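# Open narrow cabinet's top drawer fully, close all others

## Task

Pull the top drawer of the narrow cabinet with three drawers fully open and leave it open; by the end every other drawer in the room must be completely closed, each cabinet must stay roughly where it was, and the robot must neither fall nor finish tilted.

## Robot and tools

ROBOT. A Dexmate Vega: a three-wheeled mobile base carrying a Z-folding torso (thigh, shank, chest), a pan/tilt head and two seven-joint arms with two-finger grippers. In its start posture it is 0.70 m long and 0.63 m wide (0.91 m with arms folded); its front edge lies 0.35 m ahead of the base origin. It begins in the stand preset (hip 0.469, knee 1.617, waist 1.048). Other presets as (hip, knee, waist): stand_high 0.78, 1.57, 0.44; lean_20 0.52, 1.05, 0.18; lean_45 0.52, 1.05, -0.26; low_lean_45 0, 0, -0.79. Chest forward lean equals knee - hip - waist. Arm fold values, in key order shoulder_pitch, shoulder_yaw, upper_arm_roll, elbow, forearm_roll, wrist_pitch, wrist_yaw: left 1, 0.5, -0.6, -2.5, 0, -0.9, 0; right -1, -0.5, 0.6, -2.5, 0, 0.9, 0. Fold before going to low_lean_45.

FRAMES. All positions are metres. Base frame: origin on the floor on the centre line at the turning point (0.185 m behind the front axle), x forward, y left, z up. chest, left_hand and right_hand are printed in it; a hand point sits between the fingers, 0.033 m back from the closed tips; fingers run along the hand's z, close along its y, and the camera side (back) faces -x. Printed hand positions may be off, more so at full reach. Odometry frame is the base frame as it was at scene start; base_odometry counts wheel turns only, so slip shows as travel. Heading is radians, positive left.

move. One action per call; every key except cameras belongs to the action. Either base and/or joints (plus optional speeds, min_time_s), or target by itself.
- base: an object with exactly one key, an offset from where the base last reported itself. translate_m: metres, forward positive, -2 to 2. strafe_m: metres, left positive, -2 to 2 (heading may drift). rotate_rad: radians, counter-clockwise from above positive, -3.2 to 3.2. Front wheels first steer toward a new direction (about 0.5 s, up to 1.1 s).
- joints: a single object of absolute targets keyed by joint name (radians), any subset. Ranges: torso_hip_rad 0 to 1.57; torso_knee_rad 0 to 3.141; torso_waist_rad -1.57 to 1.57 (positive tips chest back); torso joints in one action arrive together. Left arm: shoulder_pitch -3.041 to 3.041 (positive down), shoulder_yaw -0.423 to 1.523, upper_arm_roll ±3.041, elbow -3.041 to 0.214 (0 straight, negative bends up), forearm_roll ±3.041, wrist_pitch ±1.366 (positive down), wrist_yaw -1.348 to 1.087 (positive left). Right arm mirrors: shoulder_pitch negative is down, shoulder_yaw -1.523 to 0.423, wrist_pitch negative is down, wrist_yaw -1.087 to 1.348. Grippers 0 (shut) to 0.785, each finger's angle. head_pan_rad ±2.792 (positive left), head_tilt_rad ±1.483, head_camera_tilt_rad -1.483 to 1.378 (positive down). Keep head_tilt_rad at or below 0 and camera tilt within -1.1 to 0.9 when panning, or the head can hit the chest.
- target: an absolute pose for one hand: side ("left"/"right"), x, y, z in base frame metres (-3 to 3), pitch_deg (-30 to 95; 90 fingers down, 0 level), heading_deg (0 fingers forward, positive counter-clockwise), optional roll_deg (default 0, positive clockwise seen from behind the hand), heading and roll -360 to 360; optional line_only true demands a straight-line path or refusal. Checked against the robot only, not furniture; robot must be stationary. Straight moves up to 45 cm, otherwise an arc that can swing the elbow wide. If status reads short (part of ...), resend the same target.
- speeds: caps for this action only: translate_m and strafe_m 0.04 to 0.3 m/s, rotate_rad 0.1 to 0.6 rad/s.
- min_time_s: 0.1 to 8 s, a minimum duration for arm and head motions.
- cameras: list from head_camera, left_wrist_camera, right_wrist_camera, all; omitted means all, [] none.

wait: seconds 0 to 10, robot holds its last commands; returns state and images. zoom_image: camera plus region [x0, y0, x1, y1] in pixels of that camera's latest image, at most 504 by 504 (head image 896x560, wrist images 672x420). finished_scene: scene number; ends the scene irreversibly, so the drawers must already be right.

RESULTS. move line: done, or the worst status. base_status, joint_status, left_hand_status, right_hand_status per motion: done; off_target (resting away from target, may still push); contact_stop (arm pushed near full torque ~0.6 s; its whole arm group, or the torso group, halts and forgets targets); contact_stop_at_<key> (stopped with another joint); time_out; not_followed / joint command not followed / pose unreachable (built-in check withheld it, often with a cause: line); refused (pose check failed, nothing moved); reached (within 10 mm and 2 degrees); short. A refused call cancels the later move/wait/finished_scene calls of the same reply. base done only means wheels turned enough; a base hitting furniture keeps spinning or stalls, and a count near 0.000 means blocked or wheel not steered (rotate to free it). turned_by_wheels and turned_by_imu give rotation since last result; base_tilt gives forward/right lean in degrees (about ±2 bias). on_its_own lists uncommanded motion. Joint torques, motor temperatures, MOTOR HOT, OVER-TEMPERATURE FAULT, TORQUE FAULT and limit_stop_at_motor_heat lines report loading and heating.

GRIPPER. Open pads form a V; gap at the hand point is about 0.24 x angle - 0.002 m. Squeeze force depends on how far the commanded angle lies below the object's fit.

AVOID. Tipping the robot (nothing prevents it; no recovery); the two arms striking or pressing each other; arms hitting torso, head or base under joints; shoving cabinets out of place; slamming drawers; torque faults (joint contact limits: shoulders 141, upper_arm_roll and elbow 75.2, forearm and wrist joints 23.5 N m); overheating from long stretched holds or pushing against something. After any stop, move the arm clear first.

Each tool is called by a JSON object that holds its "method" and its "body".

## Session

{"method": "move", "body": {"joints": {"head_pan_rad":1.8,"head_camera_tilt_rad":0.3}, "cameras": ["head_camera"]}}

Scene clock: 1.87 s.
Joint torques (N m): left_arm=[5.04 0.2 -1.45 -1.03 0.08 -1.42 -0.07] | right_arm=[-3.91 -0.72 0.13 -1.58 0.04 2.54 0.09]
Motor temperatures (°C): left_arm=[31 31 31 26 40 35 41] | right_arm=[30 27 32 31 36 36 33]
move: done
base_odometry: x=+0.000 y=+0.000 heading=+0.000
turned_by_wheels: +0.000
turned_by_imu: +0.000
base_tilt: forward=+0.1 right=+0.8
base_status: not commanded
joint_positions: torso_hip_rad=+0.469 torso_knee_rad=+1.617 torso_waist_rad=+1.048 left_shoulder_pitch_rad=+2.199 left_shoulder_yaw_rad=+0.008 left_upper_arm_roll_rad=-0.009 left_elbow_rad=-1.083 left_forearm_roll_rad=+0.016 left_wrist_pitch_rad=-0.484 left_wrist_yaw_rad=+0.004 left_gripper_rad=+0.005 right_shoulder_pitch_rad=-2.209 right_shoulder_yaw_rad=+0.017 right_upper_arm_roll_rad=-0.013 right_elbow_rad=-1.119 right_forearm_roll_rad=-0.015 right_wrist_pitch_rad=+0.484 right_wrist_yaw_rad=-0.019 right_gripper_rad=+0.005 head_pan_rad=+1.800 head_tilt_rad=+0.000 head_camera_tilt_rad=+0.300
joint_status: all done
chest: x=-0.0111 y=+0.0000 z=+1.4155 quat_wxyz=(+0.999, +0.000, +0.050, +0.000) (m; base frame)
left_hand: x=+0.1862 y=+0.2374 z=+0.5952 quat_wxyz=(+0.407, +0.009, +0.913, +0.007) pitch_deg=+41.9 heading_deg=+0.4 roll_deg=+1.6 back=up (m; base frame)
right_hand: x=+0.1977 y=-0.2171 z=+0.6067 quat_wxyz=(+0.419, +0.002, +0.908, +0.001) pitch_deg=+40.4 heading_deg=+0.0 roll_deg=+0.2 back=up (m; base frame)
pictures: head_camera

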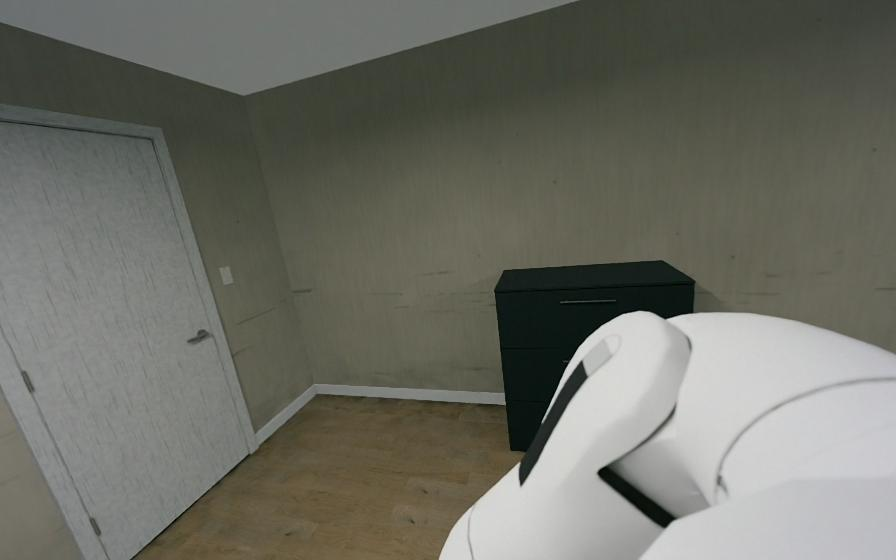

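{"method": "move", "body": {"base": {"rotate_rad":-1.64}, "joints": {"head_pan_rad":0,"head_camera_tilt_rad":0.35,"left_shoulder_pitch_rad":0.706,"left_shoulder_yaw_rad":-0.082,"left_upper_arm_roll_rad":-0.496,"left_elbow_rad":-1.242,"left_forearm_roll_rad":-1.314,"left_wrist_pitch_rad":0.436,"left_wrist_yaw_rad":-0.571,"left_gripper_rad":0.3,"right_shoulder_pitch_rad":-0.706,"right_shoulder_yaw_rad":0.082,"right_upper_arm_roll_rad":0.496,"right_elbow_rad":-1.242,"right_forearm_roll_rad":1.314,"right_wrist_pitch_rad":-0.436,"right_wrist_yaw_rad":0.571,"right_gripper_rad":0.3}, "cameras": ["head_camera"]}}

Scene clock: 8.63 s.
Joint torques (N m): left_arm=[-35.46 0.33 -0.03 -8.19 -0.89 -0.24 -1.28] | right_arm=[38.41 -1.99 0.68 -8.09 0.86 -0.22 1.95]
Motor temperatures (°C): left_arm=[31 31 31 26 40 35 41] | right_arm=[30 27 32 31 36 36 33]
move: done
base_odometry: x=+0.002 y=+0.001 heading=-1.645
turned_by_wheels: -1.645
turned_by_imu: -1.636
base_tilt: forward=+0.1 right=+0.7
base_status: done
joint_positions: torso_hip_rad=+0.469 torso_knee_rad=+1.617 torso_waist_rad=+1.048 left_shoulder_pitch_rad=+0.710 left_shoulder_yaw_rad=-0.082 left_upper_arm_roll_rad=-0.494 left_elbow_rad=-1.241 left_forearm_roll_rad=-1.311 left_wrist_pitch_rad=+0.433 left_wrist_yaw_rad=-0.569 left_gripper_rad=+0.300 right_shoulder_pitch_rad=-0.710 right_shoulder_yaw_rad=+0.082 right_upper_arm_roll_rad=+0.494 right_elbow_rad=-1.241 right_forearm_roll_rad=+1.310 right_wrist_pitch_rad=-0.433 right_wrist_yaw_rad=+0.569 right_gripper_rad=+0.300 head_pan_rad=+0.000 head_tilt_rad=+0.000 head_camera_tilt_rad=+0.350
joint_status: all done
chest: x=-0.0111 y=+0.0000 z=+1.4155 quat_wxyz=(+0.999, +0.000, +0.050, +0.000) (m; base frame)
left_hand: x=+0.7660 y=+0.3393 z=+1.5709 quat_wxyz=(+0.671, -0.225, +0.226, -0.669) pitch_deg=-52.8 heading_deg=-0.1 roll_deg=-89.7 (m; base frame)
right_hand: x=+0.7661 y=-0.3393 z=+1.5704 quat_wxyz=(+0.671, +0.225, +0.227, +0.669) pitch_deg=-52.8 heading_deg=+0.1 roll_deg=+89.7 (m; base frame)
pictures: head_camera

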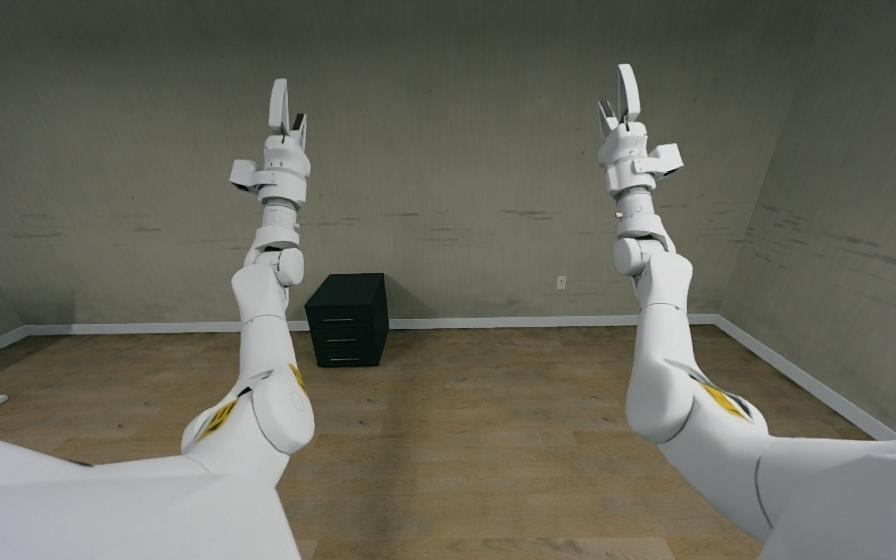

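{"method": "move", "body": {"base": {"rotate_rad":0.393}, "cameras": []}}

{"method": "move", "body": {"base": {"translate_m":0.929}, "joints": {"torso_hip_rad":0.02,"torso_knee_rad":0.55,"torso_waist_rad":-0.5,"head_camera_tilt_rad":-0.2}, "cameras": []}}

{"method": "move", "body": {"base": {"rotate_rad":-0.358}, "cameras": ["head_camera","left_wrist_camera"]}}

Scene clock: 11.50 s.
Joint torques (N m): left_arm=[-34.97 -0.88 1.11 -7.88 -0.99 -0.34 -0.87] | right_arm=[40.08 -2.43 0.57 -7.72 1.02 -0.37 1.89]
Motor temperatures (°C): left_arm=[31 31 31 26 40 35 41] | right_arm=[30 27 32 31 36 36 33]
move: done
base_odometry: x=+0.002 y=+0.000 heading=-1.251
turned_by_wheels: +0.394
turned_by_imu: +0.392
base_tilt: forward=+0.0 right=+0.7
base_status: done
joint_positions: torso_hip_rad=+0.469 torso_knee_rad=+1.617 torso_waist_rad=+1.048 left_shoulder_pitch_rad=+0.706 left_shoulder_yaw_rad=-0.082 left_upper_arm_roll_rad=-0.496 left_elbow_rad=-1.242 left_forearm_roll_rad=-1.314 left_wrist_pitch_rad=+0.436 left_wrist_yaw_rad=-0.571 left_gripper_rad=+0.300 right_shoulder_pitch_rad=-0.706 right_shoulder_yaw_rad=+0.082 right_upper_arm_roll_rad=+0.496 right_elbow_rad=-1.242 right_forearm_roll_rad=+1.314 right_wrist_pitch_rad=-0.436 right_wrist_yaw_rad=+0.571 right_gripper_rad=+0.300 head_pan_rad=+0.000 head_tilt_rad=+0.000 head_camera_tilt_rad=+0.350
joint_status: not commanded
chest: x=-0.0111 y=+0.0000 z=+1.4155 quat_wxyz=(+0.999, +0.000, +0.050, +0.000) (m; base frame)
left_hand: x=+0.7643 y=+0.3399 z=+1.5744 quat_wxyz=(+0.671, -0.223, +0.223, -0.671) pitch_deg=-53.2 heading_deg=+0.0 roll_deg=+90.0 (m; base frame)
right_hand: x=+0.7644 y=-0.3400 z=+1.5741 quat_wxyz=(+0.671, +0.223, +0.223, +0.671) pitch_deg=-53.2 heading_deg=+0.0 roll_deg=-90.0 (m; base frame)
pictures: none
No camera images: "cameras" was empty.

Scene clock: 18.53 s.
Joint torques (N m): left_arm=[-15.76 2.2 -2.33 -7.35 -0.86 -0.65 -1.3] | right_arm=[20.6 -1.56 3.33 -6.48 1.15 -0.12 2.24]
Motor temperatures (°C): left_arm=[32 31 31 26 40 35 41] | right_arm=[30 27 32 31 36 36 33]
move: done
base_odometry: x=+0.294 y=-0.881 heading=-1.251
turned_by_wheels: -0.001
turned_by_imu: -0.002
base_tilt: forward=+0.1 right=+0.7
base_status: done
joint_positions: torso_hip_rad=+0.020 torso_knee_rad=+0.550 torso_waist_rad=-0.500 left_shoulder_pitch_rad=+0.706 left_shoulder_yaw_rad=-0.082 left_upper_arm_roll_rad=-0.496 left_elbow_rad=-1.242 left_forearm_roll_rad=-1.314 left_wrist_pitch_rad=+0.436 left_wrist_yaw_rad=-0.571 left_gripper_rad=+0.300 right_shoulder_pitch_rad=-0.706 right_shoulder_yaw_rad=+0.082 right_upper_arm_roll_rad=+0.496 right_elbow_rad=-1.242 right_forearm_roll_rad=+1.314 right_wrist_pitch_rad=-0.436 right_wrist_yaw_rad=+0.571 right_gripper_rad=+0.300 head_pan_rad=+0.000 head_tilt_rad=+0.000 head_camera_tilt_rad=-0.200
joint_status: all done
chest: x=+0.2087 y=+0.0000 z=+0.9629 quat_wxyz=(+0.870, +0.000, +0.493, +0.000) (m; base frame)
left_hand: x=+0.7997 y=+0.3399 z=+0.4362 quat_wxyz=(+0.500, -0.501, +0.500, -0.500) pitch_deg=+0.1 heading_deg=+0.0 roll_deg=+90.0 (m; base frame)
right_hand: x=+0.7995 y=-0.3400 z=+0.4361 quat_wxyz=(+0.499, +0.501, +0.500, +0.500) pitch_deg=+0.1 heading_deg=+0.0 roll_deg=-90.0 (m; base frame)
pictures: none
No camera images: "cameras" was empty.

Scene clock: 20.70 s.
Joint torques (N m): left_arm=[-14.55 2.81 -2.73 -6.36 -1.3 -0.06 -1.2] | right_arm=[19.09 -2.09 3.79 -6.26 1.18 0.27 2.39]
Motor temperatures (°C): left_arm=[32 31 31 26 40 35 41] | right_arm=[30 27 32 31 36 36 33]
move: done
base_odometry: x=+0.295 y=-0.882 heading=-1.610
turned_by_wheels: -0.359
turned_by_imu: -0.358
base_tilt: forward=+0.1 right=+0.7
base_status: done
joint_positions: torso_hip_rad=+0.020 torso_knee_rad=+0.550 torso_waist_rad=-0.500 left_shoulder_pitch_rad=+0.706 left_shoulder_yaw_rad=-0.082 left_upper_arm_roll_rad=-0.496 left_elbow_rad=-1.242 left_forearm_roll_rad=-1.314 left_wrist_pitch_rad=+0.436 left_wrist_yaw_rad=-0.571 left_gripper_rad=+0.300 right_shoulder_pitch_rad=-0.706 right_shoulder_yaw_rad=+0.082 right_upper_arm_roll_rad=+0.496 right_elbow_rad=-1.242 right_forearm_roll_rad=+1.314 right_wrist_pitch_rad=-0.436 right_wrist_yaw_rad=+0.571 right_gripper_rad=+0.300 head_pan_rad=+0.000 head_tilt_rad=+0.000 head_camera_tilt_rad=-0.200
joint_status: not commanded
chest: x=+0.2087 y=+0.0000 z=+0.9629 quat_wxyz=(+0.870, +0.000, +0.493, +0.000) (m; base frame)
left_hand: x=+0.7997 y=+0.3399 z=+0.4362 quat_wxyz=(+0.500, -0.501, +0.500, -0.500) pitch_deg=+0.1 heading_deg=+0.0 roll_deg=+90.0 (m; base frame)
right_hand: x=+0.7995 y=-0.3400 z=+0.4361 quat_wxyz=(+0.499, +0.501, +0.500, +0.500) pitch_deg=+0.1 heading_deg=+0.0 roll_deg=-90.0 (m; base frame)
pictures: head_camera, left_wrist_camera

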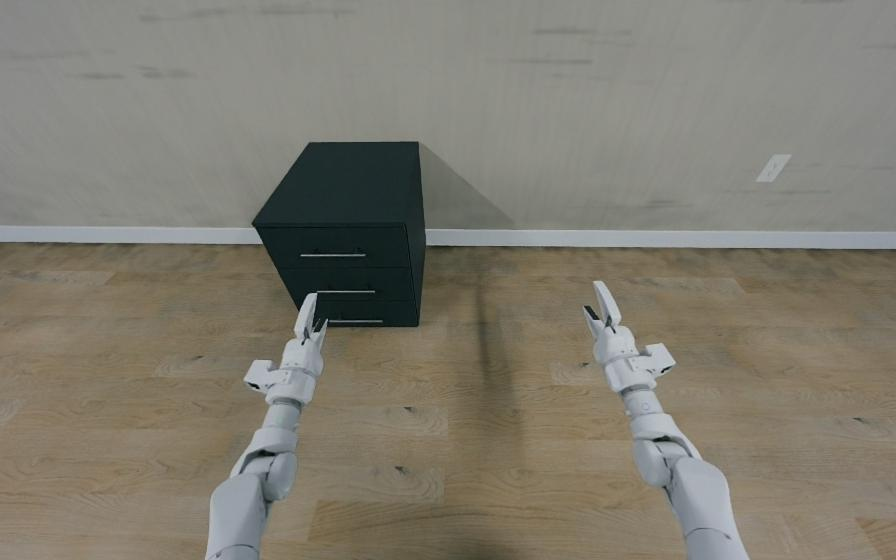

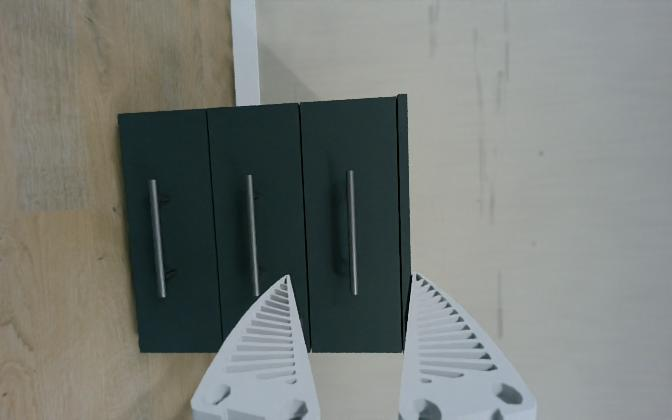

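{"method": "move", "body": {"base": {"translate_m":0.243}, "cameras": []}}

{"method": "move", "body": {"joints": {"left_gripper_rad":0}, "cameras": ["left_wrist_camera"]}}

Scene clock: 23.67 s.
Joint torques (N m): left_arm=[-50.3 1.68 12.31 -13.05 -0.04 1.84 0.01] | right_arm=[19.7 -2.35 2.93 -7.02 1.05 -0.11 2.41]
Motor temperatures (°C): left_arm=[32 31 31 26 40 35 41] | right_arm=[30 27 32 31 36 36 33]
move: done
base_odometry: x=+0.285 y=-1.124 heading=-1.610
turned_by_wheels: +0.001
turned_by_imu: +0.002
base_tilt: forward=+0.1 right=+0.7
base_status: done
joint_positions: torso_hip_rad=+0.020 torso_knee_rad=+0.550 torso_waist_rad=-0.500 left_shoulder_pitch_rad=+0.707 left_shoulder_yaw_rad=-0.082 left_upper_arm_roll_rad=-0.497 left_elbow_rad=-1.241 left_forearm_roll_rad=-1.314 left_wrist_pitch_rad=+0.436 left_wrist_yaw_rad=-0.571 left_gripper_rad=+0.300 right_shoulder_pitch_rad=-0.706 right_shoulder_yaw_rad=+0.082 right_upper_arm_roll_rad=+0.496 right_elbow_rad=-1.242 right_forearm_roll_rad=+1.314 right_wrist_pitch_rad=-0.436 right_wrist_yaw_rad=+0.571 right_gripper_rad=+0.300 head_pan_rad=+0.000 head_tilt_rad=+0.000 head_camera_tilt_rad=-0.200
joint_status: not commanded
chest: x=+0.2087 y=+0.0000 z=+0.9628 quat_wxyz=(+0.870, +0.000, +0.493, +0.000) (m; base frame)
left_hand: x=+0.7987 y=+0.3408 z=+0.4353 quat_wxyz=(+0.500, -0.501, +0.500, -0.499) pitch_deg=+0.2 heading_deg=+0.1 roll_deg=+90.0 (m; base frame)
right_hand: x=+0.7994 y=-0.3400 z=+0.4361 quat_wxyz=(+0.499, +0.501, +0.500, +0.500) pitch_deg=+0.1 heading_deg=+0.0 roll_deg=-90.0 (m; base frame)
pictures: none
No camera images: "cameras" was empty.

Scene clock: 24.67 s.
Joint torques (N m): left_arm=[-40.12 3.03 11.88 -12.39 -1.51 2.06 -1.78] | right_arm=[19.13 -2.45 3.45 -7.03 1.24 0.38 2.2]
Motor temperatures (°C): left_arm=[32 31 31 26 40 35 41] | right_arm=[30 27 32 31 36 36 33]
move: done
base_odometry: x=+0.285 y=-1.124 heading=-1.610
turned_by_wheels: -0.001
turned_by_imu: -0.001
base_tilt: forward=+0.1 right=+0.8
base_status: not commanded
joint_positions: torso_hip_rad=+0.020 torso_knee_rad=+0.550 torso_waist_rad=-0.500 left_shoulder_pitch_rad=+0.707 left_shoulder_yaw_rad=-0.082 left_upper_arm_roll_rad=-0.497 left_elbow_rad=-1.241 left_forearm_roll_rad=-1.314 left_wrist_pitch_rad=+0.436 left_wrist_yaw_rad=-0.571 left_gripper_rad=+0.000 right_shoulder_pitch_rad=-0.706 right_shoulder_yaw_rad=+0.082 right_upper_arm_roll_rad=+0.496 right_elbow_rad=-1.242 right_forearm_roll_rad=+1.314 right_wrist_pitch_rad=-0.436 right_wrist_yaw_rad=+0.571 right_gripper_rad=+0.300 head_pan_rad=+0.000 head_tilt_rad=+0.000 head_camera_tilt_rad=-0.200
joint_status: all done
chest: x=+0.2088 y=+0.0000 z=+0.9628 quat_wxyz=(+0.870, +0.000, +0.493, +0.000) (m; base frame)
left_hand: x=+0.7989 y=+0.3407 z=+0.4350 quat_wxyz=(+0.499, -0.501, +0.500, -0.499) pitch_deg=+0.2 heading_deg=+0.1 roll_deg=+90.0 (m; base frame)
right_hand: x=+0.7994 y=-0.3400 z=+0.4358 quat_wxyz=(+0.499, +0.501, +0.500, +0.500) pitch_deg=+0.1 heading_deg=+0.0 roll_deg=-90.0 (m; base frame)
pictures: left_wrist_camera

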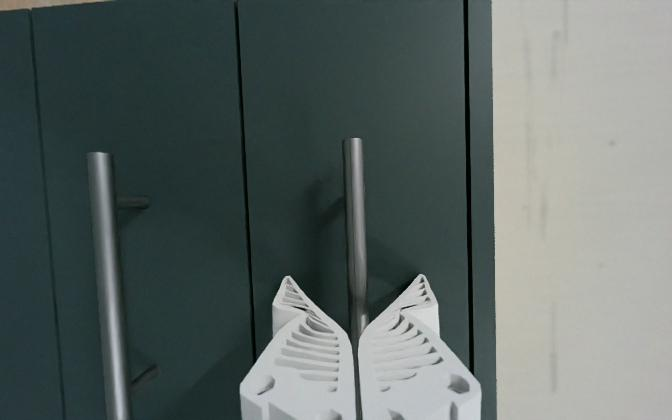

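{"method": "move", "body": {"base": {"translate_m":-0.017}, "joints": {"left_gripper_rad":0.25}, "cameras": []}}

{"method": "move", "body": {"joints": {"left_gripper_rad":0}, "cameras": []}}

{"method": "move", "body": {"base": {"translate_m":-0.425}, "speeds": {"translate_m":0.16}, "cameras": ["head_camera","left_wrist_camera"]}}

Scene clock: 26.10 s.
Joint torques (N m): left_arm=[-14.29 3.3 1.94 -7.44 -0.73 0.59 -1.42] | right_arm=[19.66 -2.83 2.59 -7.54 1 -0.02 2.31]
Motor temperatures (°C): left_arm=[32 31 31 26 40 35 41] | right_arm=[30 27 32 31 36 36 33]
move: done
base_odometry: x=+0.286 y=-1.107 heading=-1.610
turned_by_wheels: +0.000
turned_by_imu: -0.001
base_tilt: forward=+0.1 right=+0.7
base_status: done
joint_positions: torso_hip_rad=+0.020 torso_knee_rad=+0.550 torso_waist_rad=-0.500 left_shoulder_pitch_rad=+0.706 left_shoulder_yaw_rad=-0.082 left_upper_arm_roll_rad=-0.496 left_elbow_rad=-1.242 left_forearm_roll_rad=-1.314 left_wrist_pitch_rad=+0.436 left_wrist_yaw_rad=-0.571 left_gripper_rad=+0.250 right_shoulder_pitch_rad=-0.706 right_shoulder_yaw_rad=+0.082 right_upper_arm_roll_rad=+0.496 right_elbow_rad=-1.242 right_forearm_roll_rad=+1.314 right_wrist_pitch_rad=-0.436 right_wrist_yaw_rad=+0.571 right_gripper_rad=+0.300 head_pan_rad=+0.000 head_tilt_rad=+0.000 head_camera_tilt_rad=-0.200
joint_status: all done
chest: x=+0.2087 y=+0.0000 z=+0.9628 quat_wxyz=(+0.870, +0.000, +0.493, +0.000) (m; base frame)
left_hand: x=+0.7996 y=+0.3402 z=+0.4362 quat_wxyz=(+0.500, -0.501, +0.500, -0.500) pitch_deg=+0.1 heading_deg=+0.0 roll_deg=+90.0 (m; base frame)
right_hand: x=+0.7995 y=-0.3400 z=+0.4361 quat_wxyz=(+0.499, +0.501, +0.500, +0.500) pitch_deg=+0.1 heading_deg=+0.0 roll_deg=-90.0 (m; base frame)
pictures: none
No camera images: "cameras" was empty.

Scene clock: 26.87 s.
Joint torques (N m): left_arm=[-10.65 1.15 1.25 -4.66 -0.84 0.28 -1.07] | right_arm=[19.08 -3.07 2.94 -7.18 1.15 -0.06 2.2]
Motor temperatures (°C): left_arm=[32 31 31 26 40 35 41] | right_arm=[30 27 32 31 36 36 33]
move: done
base_odometry: x=+0.286 y=-1.107 heading=-1.611
turned_by_wheels: +0.000
turned_by_imu: +0.000
base_tilt: forward=+0.1 right=+0.7
base_status: not commanded
joint_positions: torso_hip_rad=+0.020 torso_knee_rad=+0.550 torso_waist_rad=-0.500 left_shoulder_pitch_rad=+0.706 left_shoulder_yaw_rad=-0.082 left_upper_arm_roll_rad=-0.496 left_elbow_rad=-1.242 left_forearm_roll_rad=-1.314 left_wrist_pitch_rad=+0.436 left_wrist_yaw_rad=-0.571 left_gripper_rad=+0.000 right_shoulder_pitch_rad=-0.706 right_shoulder_yaw_rad=+0.082 right_upper_arm_roll_rad=+0.496 right_elbow_rad=-1.242 right_forearm_roll_rad=+1.314 right_wrist_pitch_rad=-0.436 right_wrist_yaw_rad=+0.571 right_gripper_rad=+0.300 head_pan_rad=+0.000 head_tilt_rad=+0.000 head_camera_tilt_rad=-0.200
joint_status: all done
chest: x=+0.2087 y=+0.0000 z=+0.9628 quat_wxyz=(+0.870, +0.000, +0.493, +0.000) (m; base frame)
left_hand: x=+0.7997 y=+0.3401 z=+0.4364 quat_wxyz=(+0.500, -0.501, +0.500, -0.500) pitch_deg=+0.1 heading_deg=+0.0 roll_deg=+90.0 (m; base frame)
right_hand: x=+0.7995 y=-0.3400 z=+0.4361 quat_wxyz=(+0.500, +0.501, +0.500, +0.500) pitch_deg=+0.1 heading_deg=+0.0 roll_deg=-90.0 (m; base frame)
pictures: none
No camera images: "cameras" was empty.

Scene clock: 30.53 s.
Joint torques (N m): left_arm=[-7.45 0.84 1.72 -5.47 -0.72 0.09 -1.17] | right_arm=[18.4 -2.99 3.7 -7.43 0.97 0.45 2.37]
Motor temperatures (°C): left_arm=[32 31 31 26 40 35 41] | right_arm=[30 27 32 32 36 36 33]
move: done
base_odometry: x=+0.302 y=-0.683 heading=-1.610
turned_by_wheels: +0.001
turned_by_imu: +0.003
base_tilt: forward=+0.1 right=+0.8
base_status: done
joint_positions: torso_hip_rad=+0.020 torso_knee_rad=+0.550 torso_waist_rad=-0.500 left_shoulder_pitch_rad=+0.706 left_shoulder_yaw_rad=-0.082 left_upper_arm_roll_rad=-0.496 left_elbow_rad=-1.242 left_forearm_roll_rad=-1.314 left_wrist_pitch_rad=+0.436 left_wrist_yaw_rad=-0.571 left_gripper_rad=+0.000 right_shoulder_pitch_rad=-0.706 right_shoulder_yaw_rad=+0.082 right_upper_arm_roll_rad=+0.496 right_elbow_rad=-1.242 right_forearm_roll_rad=+1.314 right_wrist_pitch_rad=-0.436 right_wrist_yaw_rad=+0.571 right_gripper_rad=+0.300 head_pan_rad=+0.000 head_tilt_rad=+0.000 head_camera_tilt_rad=-0.200
joint_status: not commanded
chest: x=+0.2087 y=+0.0000 z=+0.9628 quat_wxyz=(+0.870, +0.000, +0.493, +0.000) (m; base frame)
left_hand: x=+0.7998 y=+0.3402 z=+0.4364 quat_wxyz=(+0.500, -0.500, +0.500, -0.500) pitch_deg=+0.1 heading_deg=+0.0 roll_deg=+90.0 (m; base frame)
right_hand: x=+0.7995 y=-0.3400 z=+0.4361 quat_wxyz=(+0.500, +0.501, +0.500, +0.500) pitch_deg=+0.1 heading_deg=+0.0 roll_deg=-90.0 (m; base frame)
pictures: head_camera, left_wrist_camera

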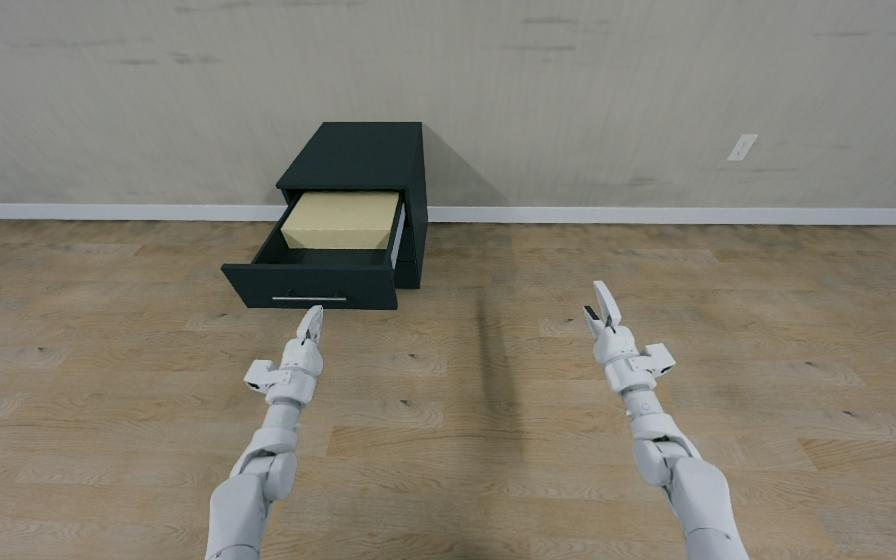

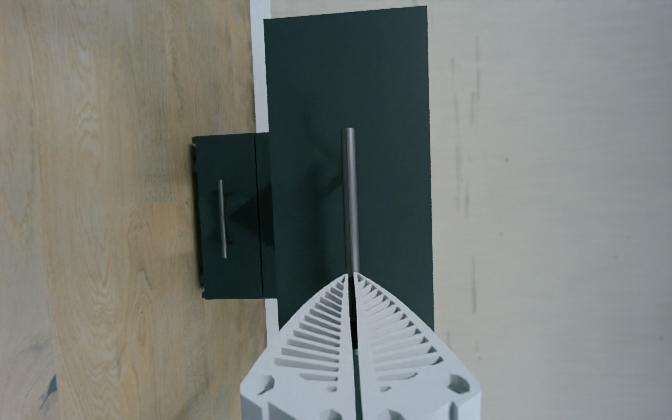

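{"method": "finished_scene", "body": {"scene": 3}}

The scene is finished: the task was done.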